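# Hang the picture frame level on the screw

## Task

Get the picture frame hanging level on the screw with nothing else supporting it: it must rest on the screw's shank (not on its head) at the point where it balances, and the free-standing display board must still be standing unaided when you finish.

## Robot and tools

Robot: two arms, left_arm and right_arm, each with a parallel gripper. All reported positions and orientations use one scene frame. Its origin is at table-top height, midway between the nominal arm bases. +z points up, +x points out over the table, and left_arm sits on the +y side. Arm names do not match image sides. The real bases are offset from nominal. Only a BASES line, if present, gives their calibrated place. Reported hand poses can be off by a few centimetres, more at long reach. A gripper's fingers point along its own +z axis and close along its own y axis. end_effector_position is the point between the finger pads, about 5 mm short of the fingertips.

The row format is shared by every motion. A row is 16 numbers: x, y, z, qw, qx, qy, qz, opening for left_arm, then the same eight for right_arm. Always send all 16, even if only one arm moves. x, y, z form an absolute target for end_effector_position in metres, in the scene frame. qw, qx, qy, qz form an absolute target for end_effector_quat_wxyz, w first, in the scene frame. Opening ranges from -1 (closed) to +1 (fully open, 0.070 m). It is absolute, not an offset. To hold an arm still, resend its last reported pose and the opening it should keep. To keep an orientation, repeat the same target quaternion each row, not a drifted reported one.

execute_actions(actions, cameras):
- actions=[] just looks, returning state and pictures.
- [{"rows": [...], "steps": n}] runs 1 to 15 rows for up to 15 control steps of 1/30 s. There must be at least 5 steps. Missing rows repeat the last one.
- [{"steps": n}] waits up to 300 steps, counted from the previous result, so your thinking time is included.
- Any target more than 0.6 m from that arm's last reported position, along any gripper axis, makes the call be refused and nothing is sent.
- Results are taken 5 steps before the action ends. Those steps run afterwards.
- Pictures come only for an empty list or when cameras asks for them.

move(target, speed, blend, blocking, cameras): target is one 16-number row, or a list of up to 15 rows, each an absolute pose pair. It has no 0.6 m limit. Each gripper travels a straight line there, and all paths end together. Each move lasts 0.5 s to 10 s; after 10 s everything stops short. speed is in m/s, 0.002 to 0.5, default 0.25. Rotation is capped at twice speed in rad/s. Give one value, or one per target. blend, in metres, rounds corners of a list; 0 stops at each point. blocking=false returns after about 0.5 s while the move continues.

The first row's openings are sent at the start. New openings in later rows are applied only after all arms stop at that row. Paths ignore obstacles and the other arm. Grippers lag behind and can overshoot speed, especially with the arm nearly straight. Keep paths away from an arm's own base, or its shoulder posture can flip.

The result adds a move: line giving the ending and which limits acted:
- done: at rest within 3 mm and 2 degrees.
- off_target, moving, held or fault are the other endings.
- limits=paced: a pose was clipped.
- limits=held: a check withheld steps.
Neither done nor off_target tells you about contact.

wait(seconds 0 to 10, cameras): lets time run and returns early if a move ends. stop(cameras): brakes the current move; fingers keep moving. zoom_image(camera, region [x0,y0,x1,y1] pixels, max 504x504): gives a closer look at the latest image. Cameras are cam_head_left, cam_head_right, cam_left_wrist and cam_right_wrist, each 896x504. finished_scene(scene): ends and grades the scene; it cannot be undone.

Control details:
- Each step, the commanded pose is clipped to within 70 mm and 16 degrees of the measured pose. A far target may need several actions.
- Joint targets move at most 3 rad/s.
- A clearance check blocks commands that would bring the arms too close, except fingers to fingers.
- grip_measured uses the opening scale. To hold something, command about 0.05 below the reading at first touch; that gives about 20 N per pad. Full open to closed takes at least about 1 s.
- Results also show Hand target (where the controller is now driving), Joint positions and Joint torques. Positive torque is toward larger joint values.


Things to avoid:
- Contact torque at a joint's load limit stops that arm for 10 s. Limits are 21.6 N m for waist, shoulder and elbow, and 7.52 N m for the wrist joints. The wrist motors give only about 4 N m, held weight included.
- Motor heat from holding loads, stretched arms or pushing into unreachable poses gives a MOTOR HOT line at 65 °C. At 80 °C the arm drops and releases its grip for 30 to 60 s.
- Don't drop parts, release moving parts, slam, hit hard or push hard. Never clash the arms together.
- Don't knock over the loose display board. Nothing may leave the table.
- Expect occasional small disturbances to held or loose objects.

Approach: hang the frame's hanger onto the screw shank behind the head, centred so it balances level. Release gently, back away, check the pictures, then call finished_scene.

Each tool is called after "Emit:" in YAML: its name, and indented under it one key for each argument.

## Session

Emit:
execute_actions:
  actions: []
  cameras: ["all"]

Scene clock: 0.00 s of 4500.00 s.
left_arm: end_effector_position=(+0.3510, +0.5999, +0.2155) grip_measured=+0.59 end_effector_quat_wxyz=(+0.247, -0.380, +0.744, +0.491) | right_arm: end_effector_position=(+0.3748, -0.3621, +0.2306) grip_measured=+0.98 end_effector_quat_wxyz=(+0.266, -0.127, +0.954, +0.046)
Joint positions: left_arm=[0.435 2.012 -1.399 1.391 1.016 -1.325 0.056] | right_arm=[-0.326 1.505 -1.187 0.405 0.93 -0.792 0.069]
Joint torques (N m): no reading
Motor temperatures (°C): left_arm=[31 31 32 33 36 30] | right_arm=[30 30 33 35 39 32]
Hand target: left_arm +0.3510, +0.5999, +0.2155; +0.247, -0.380, +0.744, +0.491 | right_arm +0.3748, -0.3621, +0.2306; +0.266, -0.127, +0.954, +0.046

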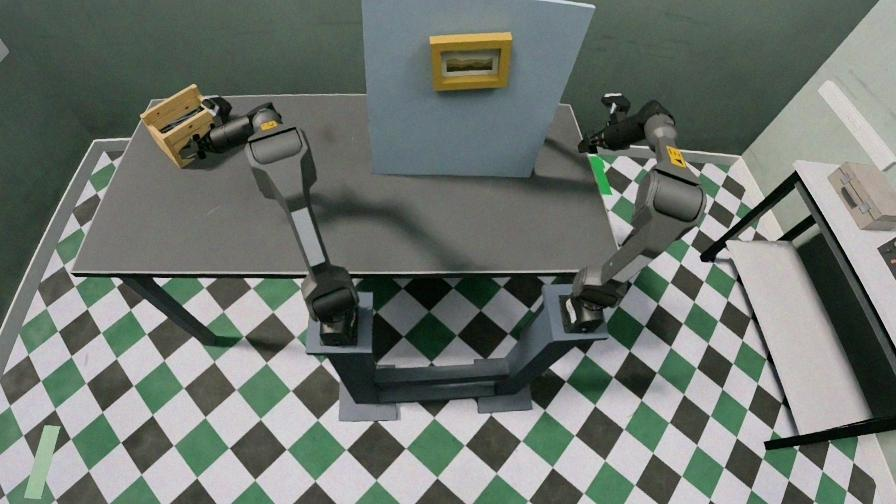

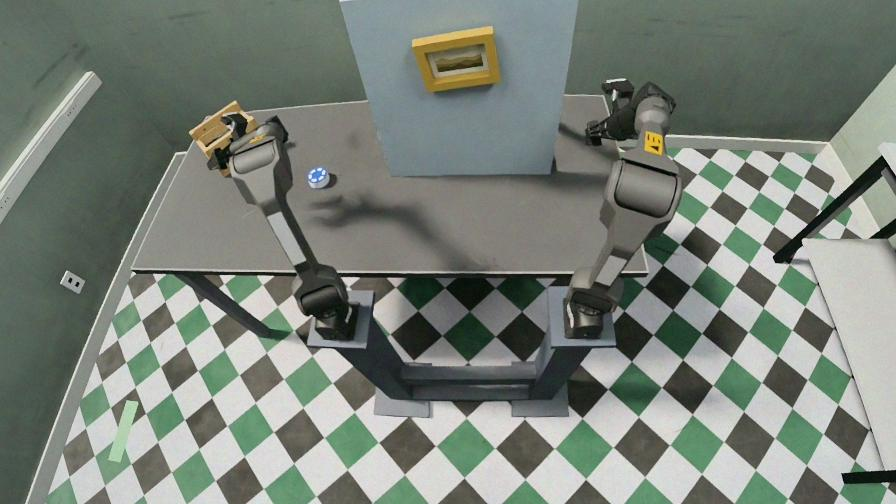

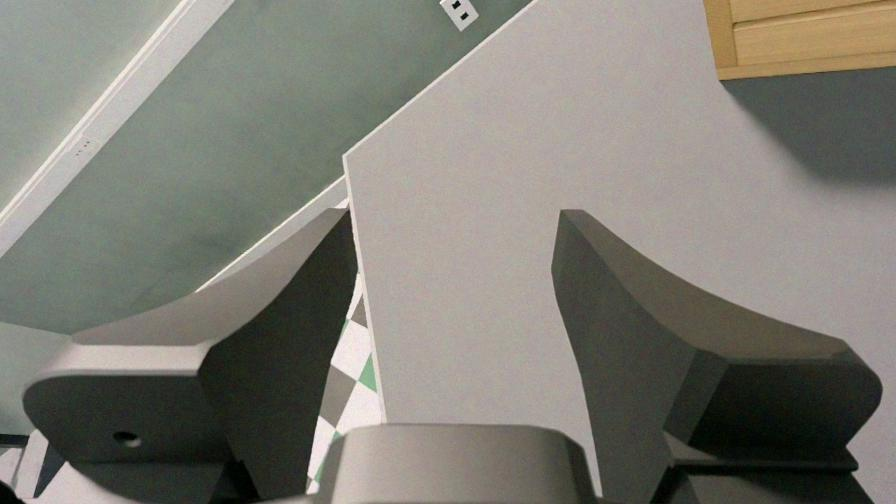

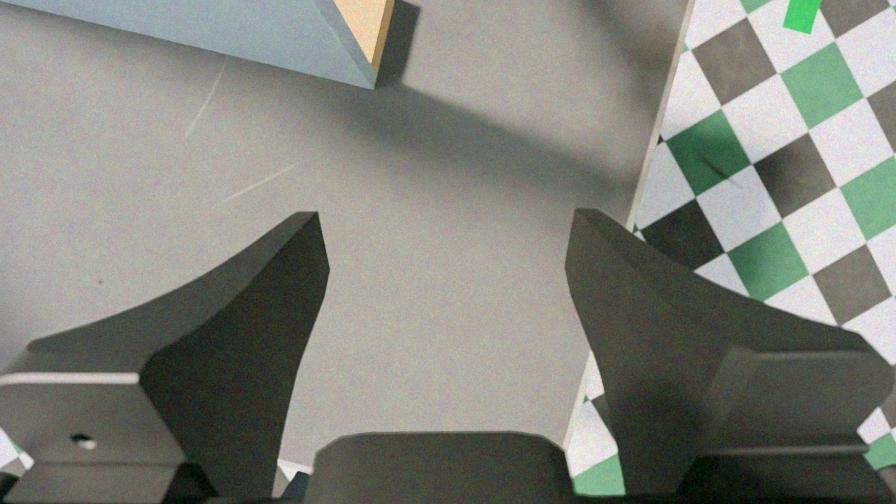

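Emit:
zoom_image:
  camera: "cam_head_left"
  region: [350, 0, 610, 190]

Emit:
zoom_image:
  camera: "cam_head_right"
  region: [330, 0, 590, 190]

Scaled by 1.938 from the camera's 896x504 image, which has a finer 1280x720 frame.

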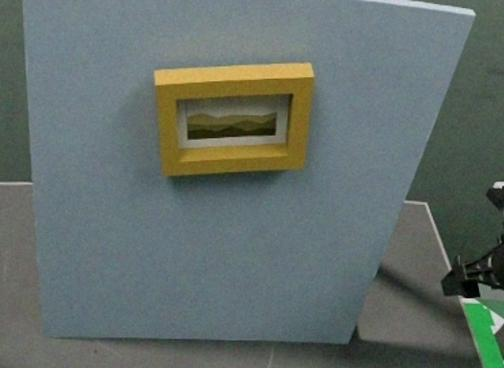

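Scaled by 1.938 from the camera's 896x504 image, which has a finer 1280x720 frame.

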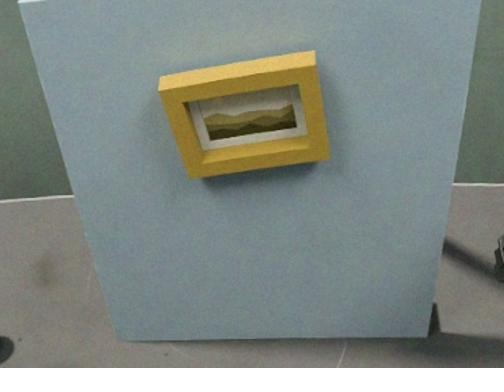

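Emit:
zoom_image:
  camera: "cam_head_left"
  region: [415, 20, 530, 105]

Emit:
zoom_image:
  camera: "cam_head_right"
  region: [400, 15, 515, 100]

Scaled by 4.383 from the camera's 896x504 image, which has a finer 1280x720 frame.

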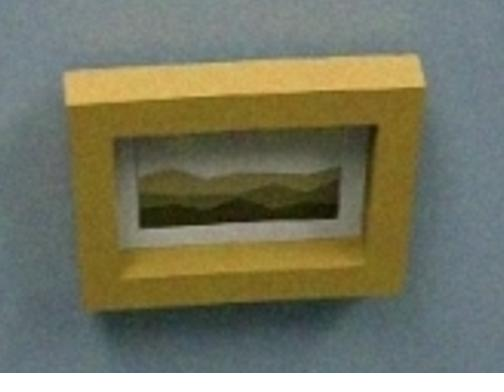

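Scaled by 4.383 from the camera's 896x504 image, which has a finer 1280x720 frame.

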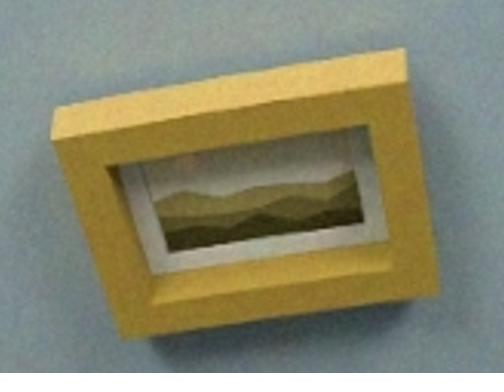

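Emit:
move:
  target:
    - [0.3510,0.5999,0.2155,0.247,-0.380,0.744,0.491,0.59, 0.40,-0.36,0.36,0.3799,0.3799,0.5964,0.5964,1.0]
    - [0.3510,0.5999,0.2155,0.247,-0.380,0.744,0.491,0.59, 0.515,-0.350,0.40,0.2988,0.2988,0.641,0.641,1.0]
  blend: 0.02
  speed: 0.2
  cameras: ["all"]

Scene clock: 26.97 s of 4500.00 s.
left_arm: end_effector_position=(+0.3508, +0.6000, +0.2155) grip_measured=+0.59 end_effector_quat_wxyz=(+0.247, -0.380, +0.744, +0.491) | right_arm: end_effector_position=(+0.5152, -0.3504, +0.4001) grip_measured=+0.98 end_effector_quat_wxyz=(+0.300, +0.300, +0.641, +0.640)
Joint positions: left_arm=[0.435 2.013 -1.399 1.391 1.018 -1.325 0.056] | right_arm=[-0.491 1.916 -1.645 1.639 1.215 -0.195 0.069]
Joint torques (N m): left_arm=[-0.68 -7.67 -3.21 0.51 0.51 -0.11] | right_arm=[0.3 -8.34 -3.47 1.04 0.22 -0.2]
Motor temperatures (°C): left_arm=[31 33 33 33 36 30] | right_arm=[30 31 34 35 39 32]
Hand target: left_arm +0.3510, +0.5999, +0.2155; +0.247, -0.380, +0.744, +0.491 | right_arm +0.5151, -0.3499, +0.4000; +0.300, +0.300, +0.641, +0.640
Off the commanded pose: left_arm 0.000 m, 0 deg | right_arm 0.000 m, 0 deg.
joint read past its limit (right arm) — joint 5 (wrist pitch), upper limit.
joint sent to its limit (right arm) — joint 5 (wrist pitch), upper limit.
Kept back: nothing.
move: done; blend cut to 0 m at target 1
camera_calibration:
cam_left_wrist: T_world_to_cam=[[0.800828, -0.211141, -0.560441, -0.0299425], [-0.482033, -0.782587, -0.393956, 0.724194], [-0.355414, 0.585642, -0.728494, 0.0520087], [0, 0, 0, 1]] pos_world=[0.391549, 0.529965, 0.306408]
cam_right_wrist: T_world_to_cam=[[-0.0328707, 0.0227951, -0.9992, 0.425358], [-0.975306, 0.217729, 0.0370518, 0.557628], [0.218399, 0.975743, 0.0150753, 0.341724], [0, 0, 0, 1]] pos_world=[0.483207, -0.464543, 0.399205]

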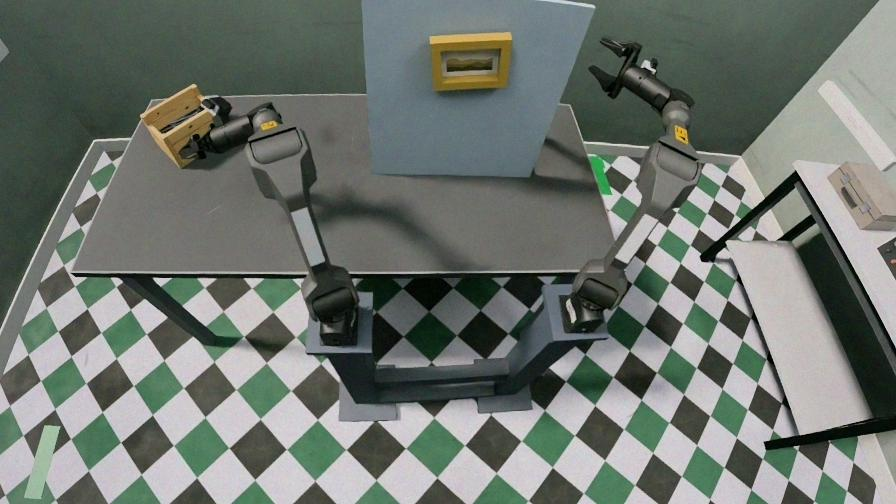

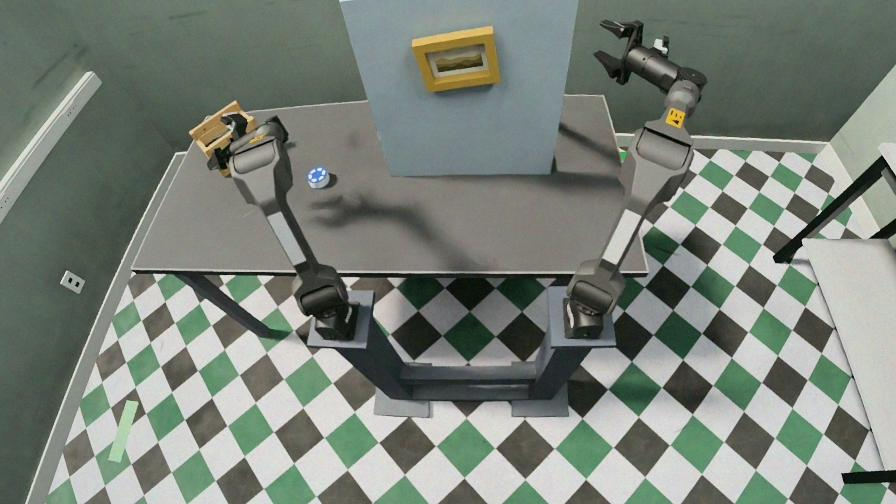

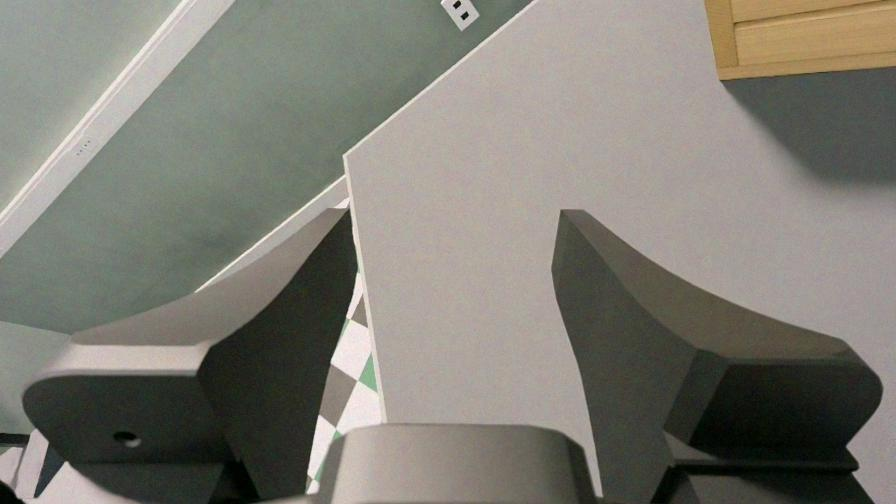

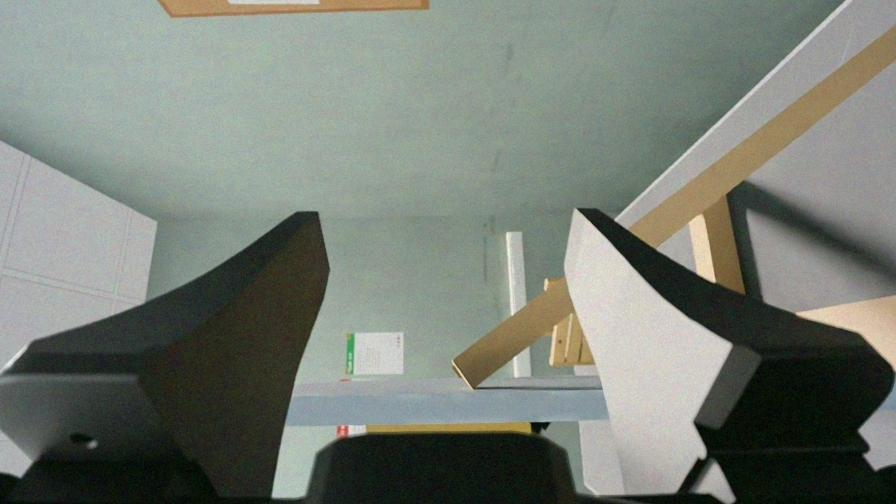

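Emit:
move:
  target: [0.3510,0.5999,0.2155,0.247,-0.380,0.744,0.491,0.59, 0.480,-0.345,0.39,0.3265,0.3265,0.6272,0.6272,1.0]
  speed: 0.15
  cameras: ["cam_right_wrist"]

Emit:
zoom_image:
  camera: "cam_right_wrist"
  region: [290, 290, 620, 440]

Scene clock: 28.57 s of 4500.00 s.
left_arm: end_effector_position=(+0.3508, +0.6000, +0.2155) grip_measured=+0.59 end_effector_quat_wxyz=(+0.247, -0.380, +0.744, +0.491) | right_arm: end_effector_position=(+0.4797, -0.3445, +0.3900) grip_measured=+0.98 end_effector_quat_wxyz=(+0.326, +0.326, +0.627, +0.627)
Joint positions: left_arm=[0.435 2.013 -1.399 1.391 1.018 -1.325 0.056] | right_arm=[-0.506 1.741 -1.352 1.706 1.162 -0.329 0.069]
Joint torques (N m): left_arm=[-0.65 -7.73 -3.22 0.56 0.47 -0.09] | right_arm=[-0.25 -6.03 -4.59 0.86 0.15 0.14]
Motor temperatures (°C): left_arm=[31 33 33 33 36 30] | right_arm=[30 31 34 35 39 32]
Hand target: left_arm +0.3510, +0.5999, +0.2155; +0.247, -0.380, +0.744, +0.491 | right_arm +0.4800, -0.3450, +0.3900; +0.327, +0.327, +0.627, +0.627
Off the commanded pose: left_arm 0.000 m, 0 deg | right_arm 0.001 m, 0 deg.
Kept back: nothing.
move: done
camera_calibration:
cam_right_wrist: T_world_to_cam=[[-0.0302744, 0.0260883, -0.999201, 0.413834], [-0.954032, 0.297454, 0.0366721, 0.539507], [0.298173, 0.95438, 0.0158838, 0.297912], [0, 0, 0, 1]] pos_world=[0.438406, -0.455595, 0.388987]
Images, in order (width x height): cam_right_wrist 896x504.

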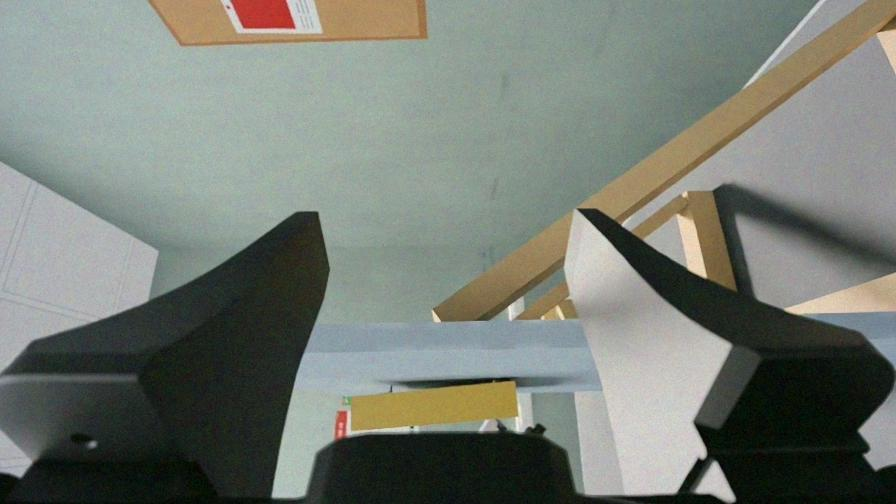

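Scaled by 1.527 from the camera's 896x504 image, which has a finer 1280x720 frame.

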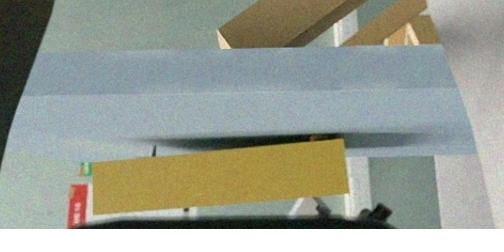

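Emit:
zoom_image:
  camera: "cam_right_wrist"
  region: [335, 365, 455, 435]

Emit:
zoom_image:
  camera: "cam_right_wrist"
  region: [430, 365, 550, 435]

Scaled by 4.200 from the camera's 896x504 image, which has a finer 1280x720 frame.

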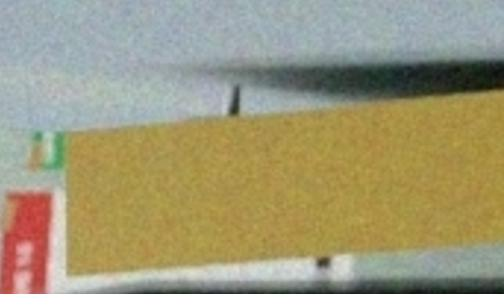

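Scaled by 4.200 from the camera's 896x504 image, which has a finer 1280x720 frame.

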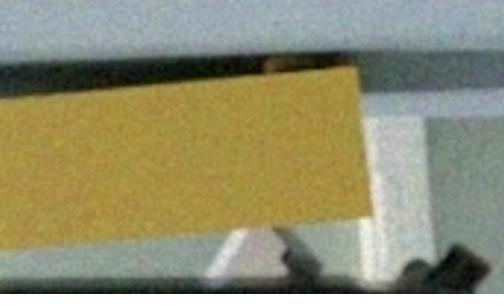

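Emit:
move:
  target:
    - [0.38,0.42,0.40,0.4924,-0.1504,0.8529,0.0868,0.59, 0.40,-0.36,0.40,0.3799,0.3799,0.5964,0.5964,1.0]
    - [0.44,0.26,0.42,0.2706,-0.2706,0.6533,-0.6533,1.0, 0.27,-0.09,0.44,0.5,0.5,0.5,0.5,1.0]
  blend: 0.03
  speed: 0.25
  cameras: ["all"]

Scene clock: 41.97 s of 4500.00 s.
left_arm: end_effector_position=(+0.4403, +0.2594, +0.4196) grip_measured=+0.98 end_effector_quat_wxyz=(+0.304, -0.311, +0.644, -0.629) | right_arm: end_effector_position=(+0.2704, -0.0899, +0.4403) grip_measured=+0.98 end_effector_quat_wxyz=(+0.461, +0.468, +0.537, +0.530)
Joint positions: left_arm=[0.554 1.641 -1.364 -1.615 1.223 0.195 0.069] | right_arm=[1.386 1.209 -1.01 1.546 -1.225 0.114 0.069]
Joint torques (N m): left_arm=[0.32 -6.65 -3.64 -0.71 0.22 -0.09] | right_arm=[-0.49 -3.22 -3.38 -1.16 -0.23 -0.08]
Motor temperatures (°C): left_arm=[31 33 33 33 36 30] | right_arm=[30 31 34 35 39 32]
Hand target: left_arm +0.4402, +0.2597, +0.4200; +0.304, -0.311, +0.644, -0.629 | right_arm +0.2706, -0.0901, +0.4400; +0.461, +0.468, +0.537, +0.529
Off the commanded pose: left_arm 0.001 m, 7 deg | right_arm 0.001 m, 8 deg.
joint sent to its limit (left arm) — joint 5 (wrist pitch), upper limit.
joint sent to its limit (right arm) — joint 5 (wrist pitch), lower limit.
Kept back: nothing.
move: off_target (left_arm, right_arm); target 2's new opening was sent with left_arm's hand 0.001 m and 7 deg from that target
camera_calibration:
cam_left_wrist: T_world_to_cam=[[0.0290621, -0.0383901, 0.99884, -0.418441], [-0.953813, -0.299962, 0.016223, 0.491546], [0.298991, -0.953178, -0.0453344, 0.256357], [0, 0, 0, 1]] pos_world=[0.404355, 0.375735, 0.421603]
cam_right_wrist: T_world_to_cam=[[-0.0293047, 0.0363551, -0.998909, 0.451654], [-0.712757, 0.699875, 0.0463817, 0.228974], [0.700798, 0.713339, 0.00540272, -0.00939739], [0, 0, 0, 1]] pos_world=[0.183024, -0.16997, 0.440592]

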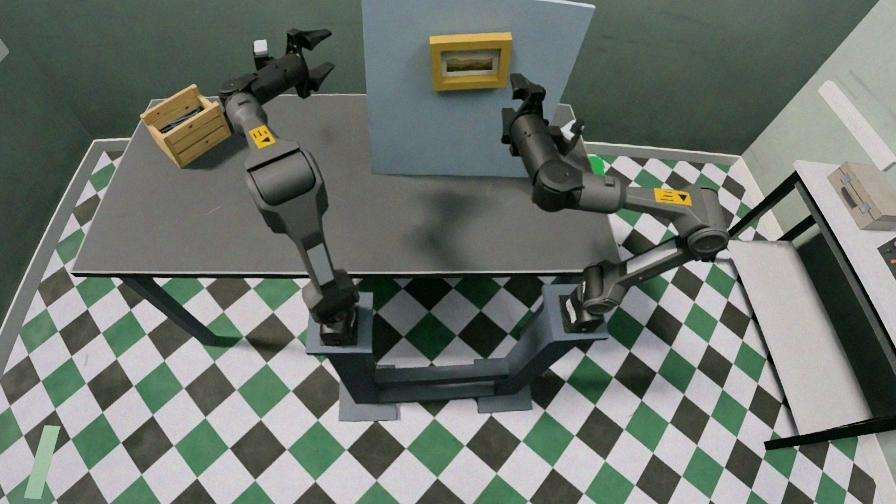

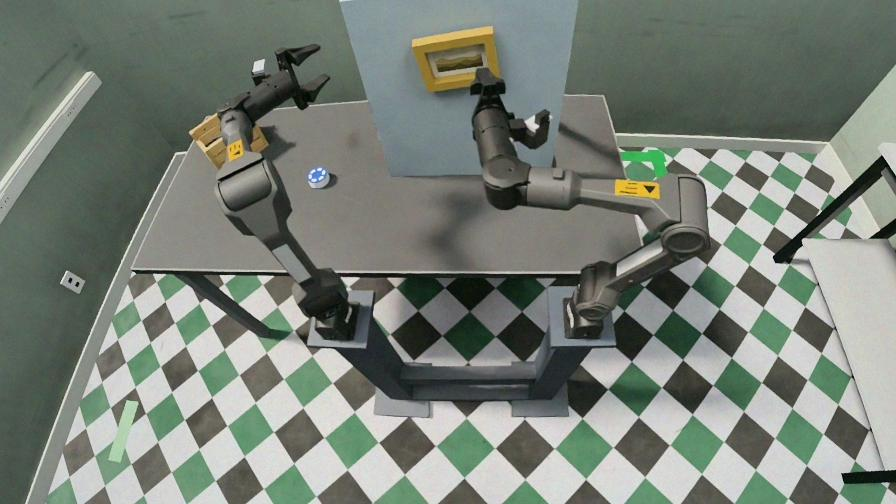

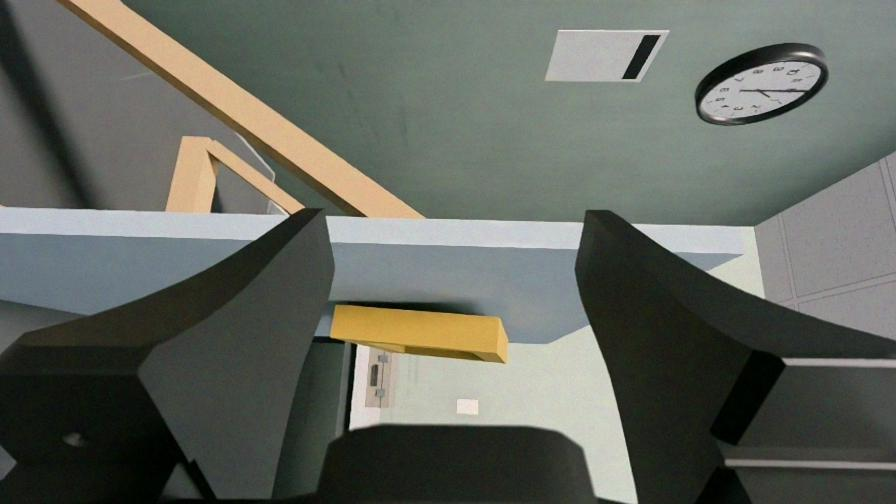

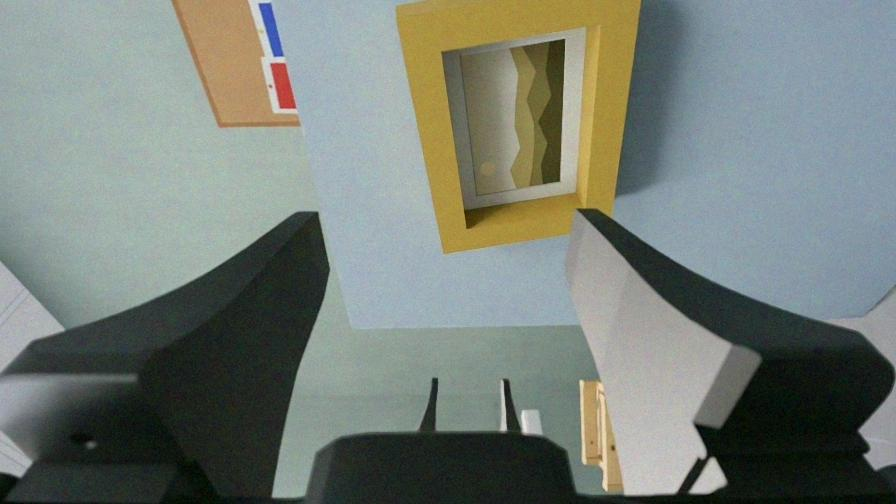

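Emit:
zoom_image:
  camera: "cam_right_wrist"
  region: [330, 0, 700, 340]

Emit:
zoom_image:
  camera: "cam_left_wrist"
  region: [310, 270, 530, 390]

Scaled by 1.362 from the camera's 896x504 image, which has a finer 1280x720 frame.

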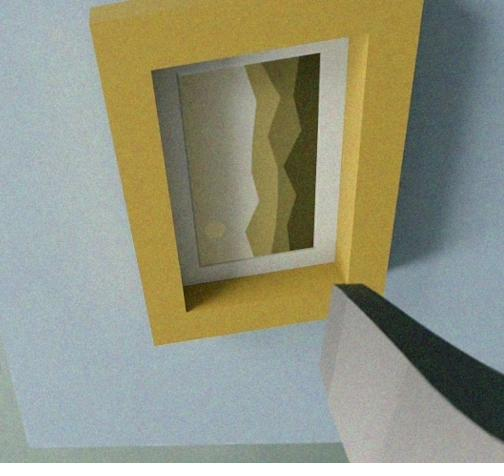

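Scaled by 2.291 from the camera's 896x504 image, which has a finer 1280x720 frame.

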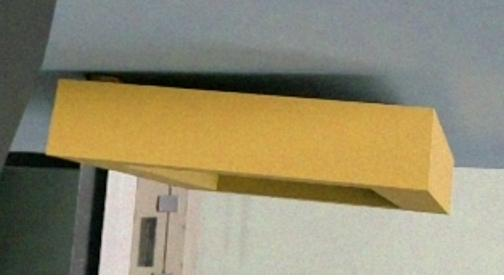

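Emit:
move:
  target: [0.49,0.235,0.42,0.2876,-0.2876,0.6458,-0.6458,1.0, 0.33,-0.035,0.447,0.5373,0.4624,0.5099,0.4872,0.0]
  speed: 0.12
  cameras: ["all"]

Emit:
zoom_image:
  camera: "cam_left_wrist"
  region: [320, 280, 560, 430]

Emit:
zoom_image:
  camera: "cam_right_wrist"
  region: [330, 0, 830, 400]

Scene clock: 51.93 s of 4500.00 s.
left_arm: end_effector_position=(+0.4904, +0.2347, +0.4197) grip_measured=+0.98 end_effector_quat_wxyz=(+0.287, -0.287, +0.646, -0.646) | right_arm: end_effector_position=(+0.3304, -0.0347, +0.4472) grip_measured=+0.00 end_effector_quat_wxyz=(+0.534, +0.460, +0.513, +0.490)
Joint positions: left_arm=[0.433 1.805 -1.56 -1.638 1.167 0.171 0.069] | right_arm=[1.246 1.55 -1.301 1.457 -1.224 0.093 0.035]
Joint torques (N m): left_arm=[0.63 -8.21 -2.39 -0.89 0.2 -0.04] | right_arm=[0.38 -6.33 -3.29 -1.06 -0.27 -0.02]
Motor temperatures (°C): left_arm=[31 33 33 33 36 30] | right_arm=[30 31 34 35 39 32]
Hand target: left_arm +0.4900, +0.2350, +0.4200; +0.288, -0.288, +0.646, -0.646 | right_arm +0.3303, -0.0351, +0.4470; +0.534, +0.460, +0.513, +0.490
Off the commanded pose: left_arm 0.001 m, 0 deg | right_arm 0.001 m, 1 deg.
joint sent to its limit (right arm) — joint 5 (wrist pitch), lower limit.
Kept back: nothing.
move: done
camera_calibration:
cam_left_wrist: T_world_to_cam=[[0.0100329, -0.0241586, 0.999658, -0.415246], [-0.970712, -0.240214, 0.00393714, 0.531359], [0.240037, -0.970419, -0.0258611, 0.242639], [0, 0, 0, 1]] pos_world=[0.461721, 0.35307, 0.419287]
cam_right_wrist: T_world_to_cam=[[0.0408968, -0.0589831, -0.997421, 0.431108], [-0.616986, 0.783706, -0.071643, 0.256843], [0.785911, 0.618325, -0.00434073, -0.117921], [0, 0, 0, 1]] pos_world=[0.233513, -0.102948, 0.447885]

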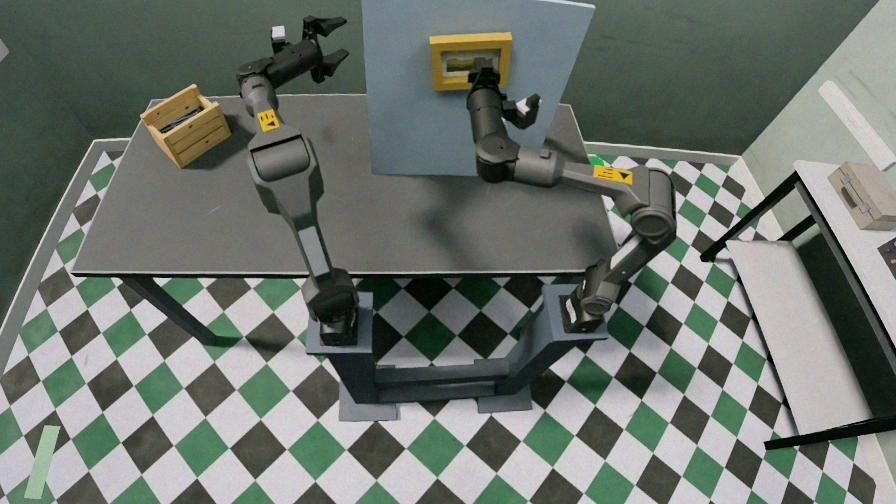

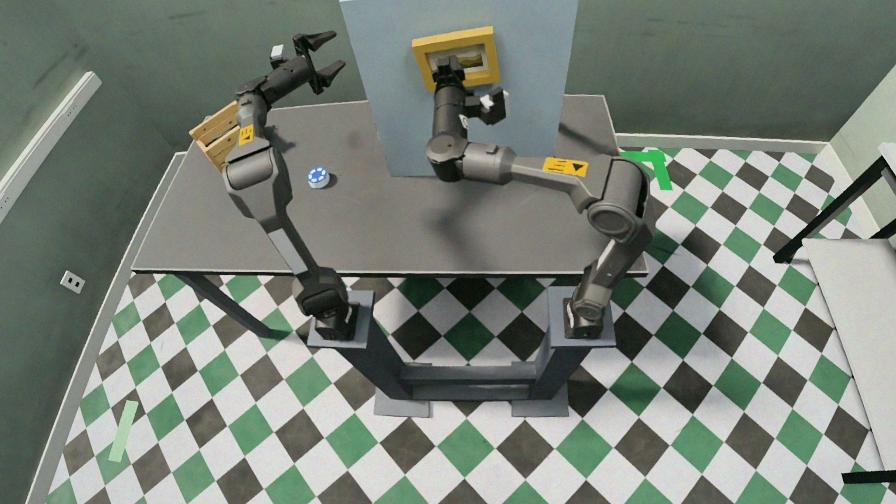

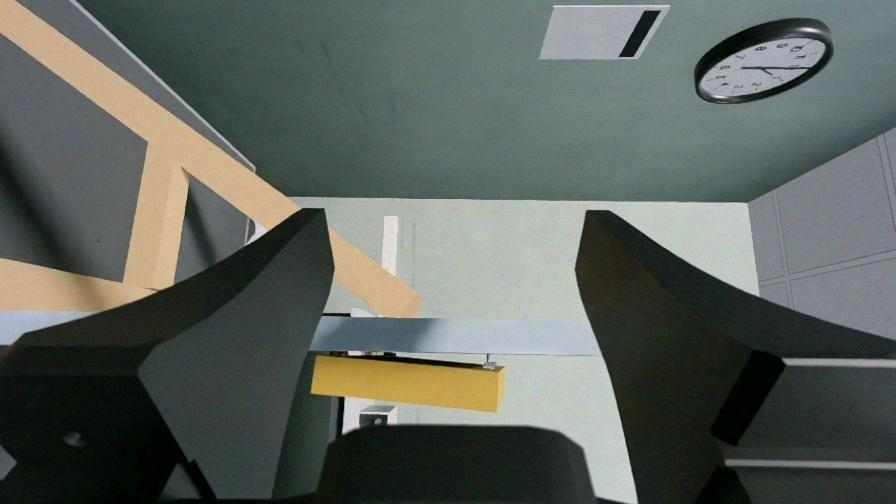

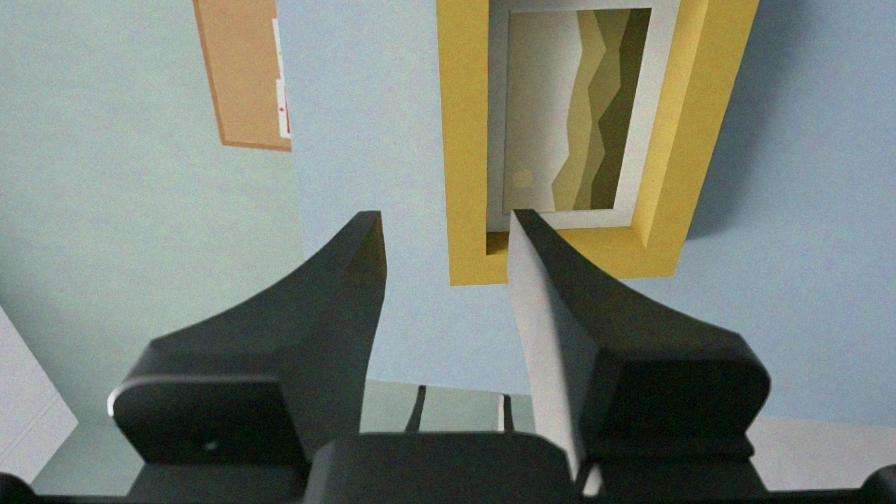

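Scaled by 2.100 from the camera's 896x504 image, which has a finer 1280x720 frame.

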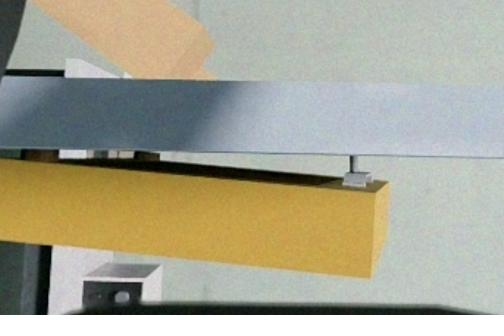

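Scaled by 1.008 from the camera's 896x504 image, which has a finer 1280x720 frame.

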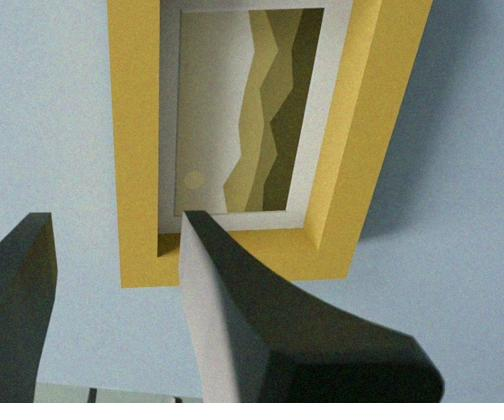

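Emit:
zoom_image:
  camera: "cam_left_wrist"
  region: [440, 335, 520, 385]

Emit:
zoom_image:
  camera: "cam_left_wrist"
  region: [310, 335, 450, 420]

Scaled by 6.300 from the camera's 896x504 image, which has a finer 1280x720 frame.

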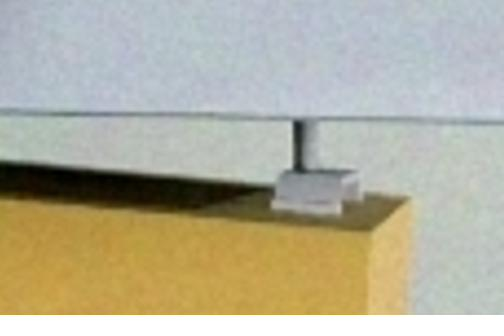

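Scaled by 3.600 from the camera's 896x504 image, which has a finer 1280x720 frame.

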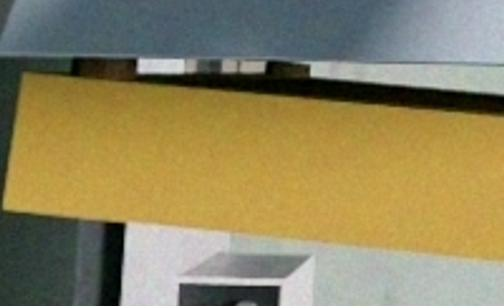

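Emit:
move:
  target: [0.49,0.235,0.42,0.2876,-0.2876,0.6458,-0.6458,1.0, 0.393,-0.035,0.4425,0.5373,0.4624,0.5099,0.4872,0.0]
  speed: 0.08
  cameras: ["cam_left_wrist","cam_right_wrist"]

Emit:
zoom_image:
  camera: "cam_left_wrist"
  region: [320, 300, 620, 440]

Scene clock: 56.60 s of 4500.00 s.
left_arm: end_effector_position=(+0.4902, +0.2351, +0.4198) grip_measured=+0.98 end_effector_quat_wxyz=(+0.288, -0.288, +0.646, -0.646) | right_arm: end_effector_position=(+0.3933, -0.0347, +0.4422) grip_measured=+0.00 end_effector_quat_wxyz=(+0.537, +0.462, +0.510, +0.487)
Joint positions: left_arm=[0.434 1.804 -1.559 -1.638 1.167 0.171 0.069] | right_arm=[1.059 1.655 -1.405 1.416 -1.053 0.12 0.035]
Joint torques (N m): left_arm=[0.37 -8.55 -2.43 -0.73 0.27 0.13] | right_arm=[0.66 -7.07 -3.93 -1.09 -0.32 0.1]
Motor temperatures (°C): left_arm=[31 33 33 33 36 30] | right_arm=[30 31 34 35 39 32]
Hand target: left_arm +0.4900, +0.2350, +0.4200; +0.288, -0.288, +0.646, -0.646 | right_arm +0.3930, -0.0350, +0.4425; +0.537, +0.462, +0.510, +0.487
Off the commanded pose: left_arm 0.000 m, 0 deg | right_arm 0.001 m, 0 deg.
Kept back: nothing.
move: done
camera_calibration:
cam_left_wrist: T_world_to_cam=[[0.0100381, -0.0241571, 0.999658, -0.415339], [-0.970502, -0.241061, 0.00391999, 0.531329], [0.240884, -0.970209, -0.0258643, 0.242546], [0, 0, 0, 1]] pos_world=[0.4614, 0.35337, 0.419387]
cam_right_wrist: T_world_to_cam=[[0.0416292, -0.0589073, -0.997395, 0.423322], [-0.607712, 0.79088, -0.0720749, 0.292067], [0.793066, 0.609129, -0.00287496, -0.17117], [0, 0, 0, 1]] pos_world=[0.295619, -0.101789, 0.442778]
Images, in order (width x height): cam_left_wrist 896x504, cam_right_wrist 896x504.

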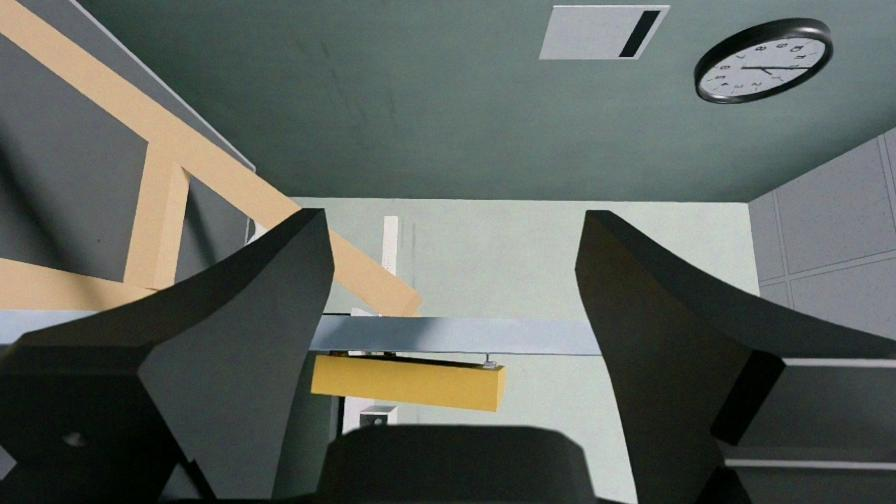

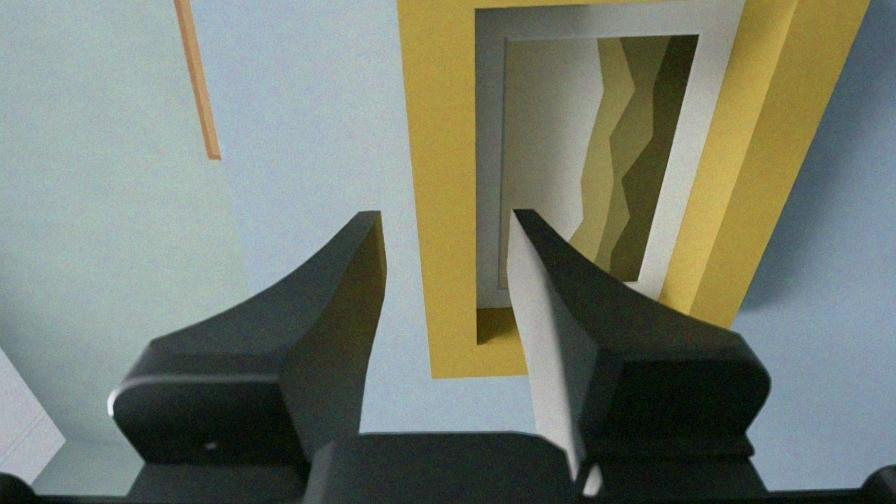

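Scaled by 1.680 from the camera's 896x504 image, which has a finer 1280x720 frame.

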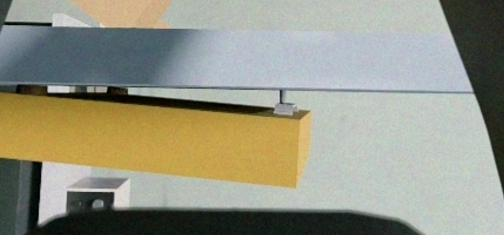

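Emit:
move:
  target: [0.49,0.235,0.42,0.2876,-0.2876,0.6458,-0.6458,1.0, 0.410,-0.035,0.4435,0.5373,0.4624,0.5099,0.4872,0.0]
  speed: 0.05
  cameras: ["cam_left_wrist","cam_right_wrist"]

Emit:
zoom_image:
  camera: "cam_left_wrist"
  region: [320, 300, 620, 440]

Scene clock: 57.73 s of 4500.00 s.
left_arm: end_effector_position=(+0.4902, +0.2351, +0.4198) grip_measured=+0.98 end_effector_quat_wxyz=(+0.288, -0.288, +0.646, -0.646) | right_arm: end_effector_position=(+0.4102, -0.0350, +0.4435) grip_measured=+0.00 end_effector_quat_wxyz=(+0.537, +0.463, +0.510, +0.487)
Joint positions: left_arm=[0.434 1.804 -1.559 -1.638 1.167 0.171 0.069] | right_arm=[1.013 1.686 -1.448 1.413 -1.007 0.114 0.035]
Joint torques (N m): left_arm=[0.48 -8.67 -2.42 -0.77 0.27 0.08] | right_arm=[0.71 -6.37 -4.2 -1.16 -0.29 -0.19]
Motor temperatures (°C): left_arm=[31 33 33 33 36 30] | right_arm=[30 31 34 35 39 32]
Hand target: left_arm +0.4900, +0.2350, +0.4200; +0.288, -0.288, +0.646, -0.646 | right_arm +0.4100, -0.0350, +0.4435; +0.537, +0.462, +0.510, +0.487
Off the commanded pose: left_arm 0.000 m, 0 deg | right_arm 0.000 m, 0 deg.
Kept back: nothing.
move: done
camera_calibration:
cam_left_wrist: T_world_to_cam=[[0.0100381, -0.0241571, 0.999658, -0.415339], [-0.970502, -0.241061, 0.00391999, 0.531329], [0.240884, -0.970209, -0.0258643, 0.242546], [0, 0, 0, 1]] pos_world=[0.4614, 0.35337, 0.419387]
cam_right_wrist: T_world_to_cam=[[0.0418738, -0.0585168, -0.997408, 0.423744], [-0.607274, 0.791231, -0.0719156, 0.302414], [0.793389, 0.608711, -0.00240391, -0.184686], [0, 0, 0, 1]] pos_world=[0.312432, -0.102063, 0.44395]
Images, in order (width x height): cam_left_wrist 896x504, cam_right_wrist 896x504.

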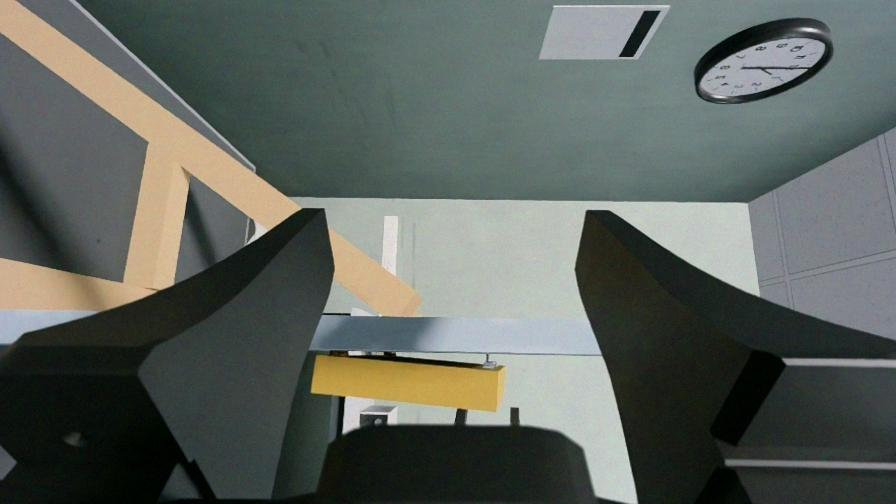

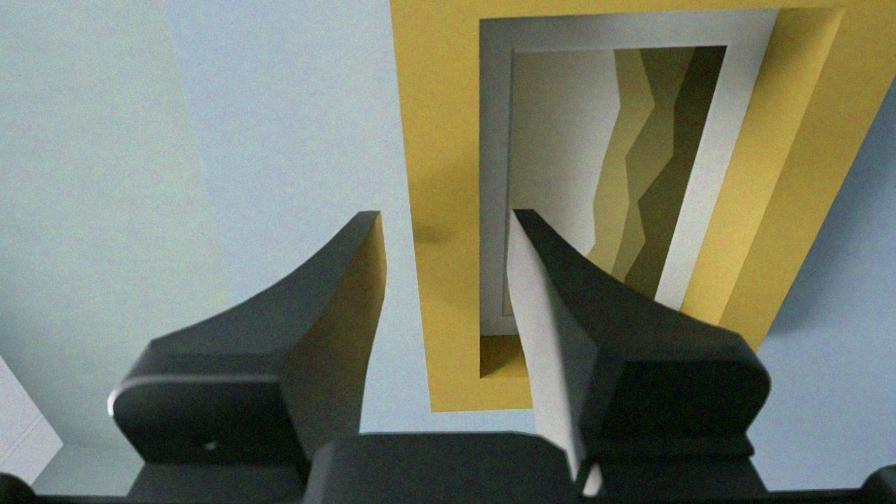

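Scaled by 1.680 from the camera's 896x504 image, which has a finer 1280x720 frame.

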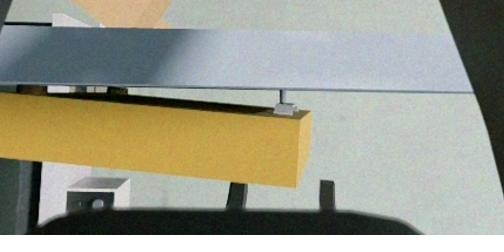

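Emit:
move:
  target: [0.49,0.235,0.42,0.2876,-0.2876,0.6458,-0.6458,1.0, 0.428,-0.035,0.4445,0.5373,0.4624,0.5099,0.4872,0.0]
  speed: 0.04
  cameras: ["cam_left_wrist","cam_right_wrist"]

Emit:
zoom_image:
  camera: "cam_left_wrist"
  region: [320, 300, 620, 440]

Emit:
zoom_image:
  camera: "cam_right_wrist"
  region: [330, 130, 630, 430]

Scene clock: 60.00 s of 4500.00 s.
left_arm: end_effector_position=(+0.4902, +0.2351, +0.4198) grip_measured=+0.98 end_effector_quat_wxyz=(+0.288, -0.288, +0.646, -0.646) | right_arm: end_effector_position=(+0.4282, -0.0350, +0.4445) grip_measured=+0.00 end_effector_quat_wxyz=(+0.537, +0.463, +0.510, +0.487)
Joint positions: left_arm=[0.434 1.804 -1.559 -1.638 1.167 0.171 0.069] | right_arm=[0.968 1.722 -1.5 1.411 -0.96 0.106 0.035]
Joint torques (N m): left_arm=[0.35 -8.41 -2.54 -0.78 0.25 0.06] | right_arm=[0.73 -6.77 -4.17 -1.06 -0.28 -0.15]
Motor temperatures (°C): left_arm=[31 33 33 33 36 30] | right_arm=[30 31 34 35 39 32]
Hand target: left_arm +0.4900, +0.2350, +0.4200; +0.288, -0.288, +0.646, -0.646 | right_arm +0.4280, -0.0350, +0.4445; +0.537, +0.462, +0.510, +0.487
Off the commanded pose: left_arm 0.000 m, 0 deg | right_arm 0.000 m, 0 deg.
Kept back: nothing.
move: done
camera_calibration:
cam_left_wrist: T_world_to_cam=[[0.0100381, -0.0241571, 0.999658, -0.415339], [-0.970502, -0.241061, 0.00391999, 0.531329], [0.240884, -0.970209, -0.0258643, 0.242546], [0, 0, 0, 1]] pos_world=[0.4614, 0.35337, 0.419387]
cam_right_wrist: T_world_to_cam=[[0.0422465, -0.0581627, -0.997413, 0.423906], [-0.607287, 0.791226, -0.0718615, 0.31342], [0.793359, 0.608751, -0.00189486, -0.199215], [0, 0, 0, 1]] pos_world=[0.330476, -0.102058, 0.444954]
Images, in order (width x height): cam_left_wrist 896x504, cam_right_wrist 896x504.

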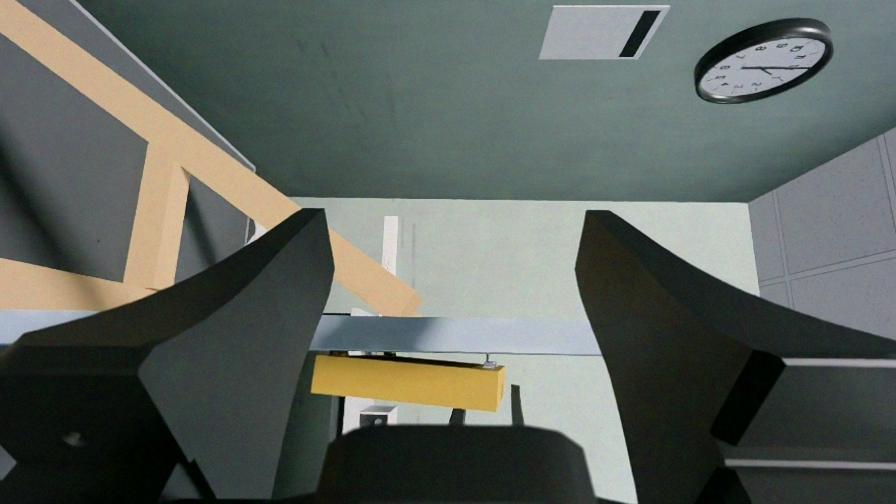

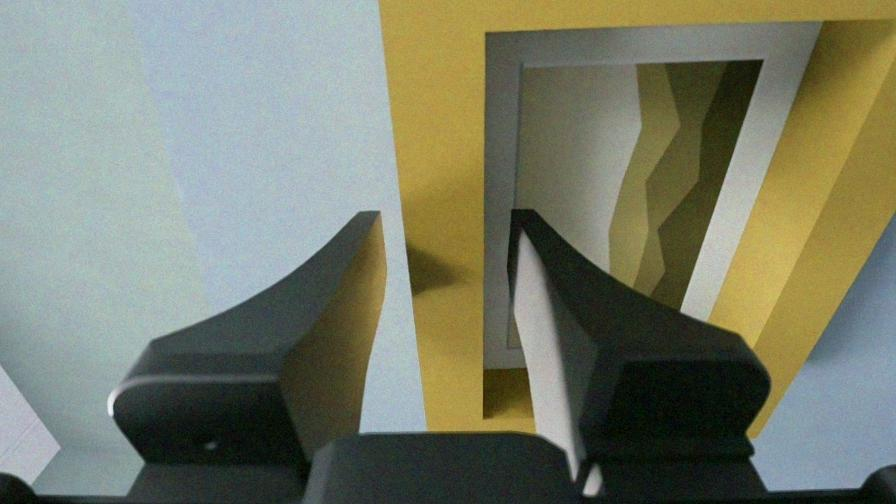

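Scaled by 1.680 from the camera's 896x504 image, which has a finer 1280x720 frame.

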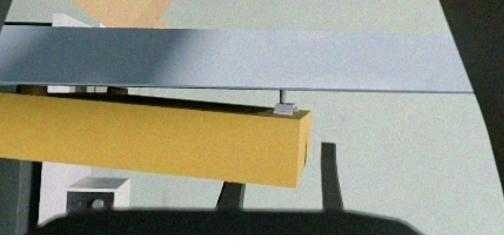

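Scaled by 1.680 from the camera's 896x504 image, which has a finer 1280x720 frame.

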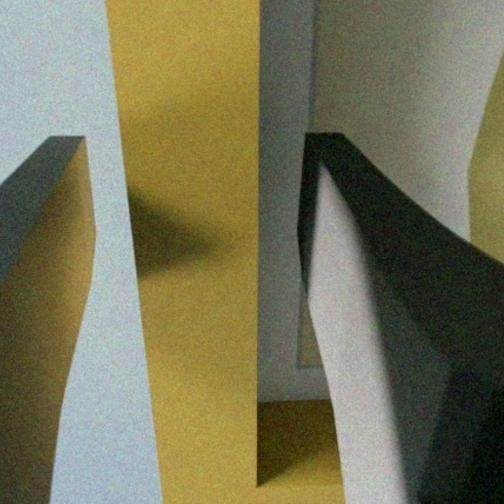

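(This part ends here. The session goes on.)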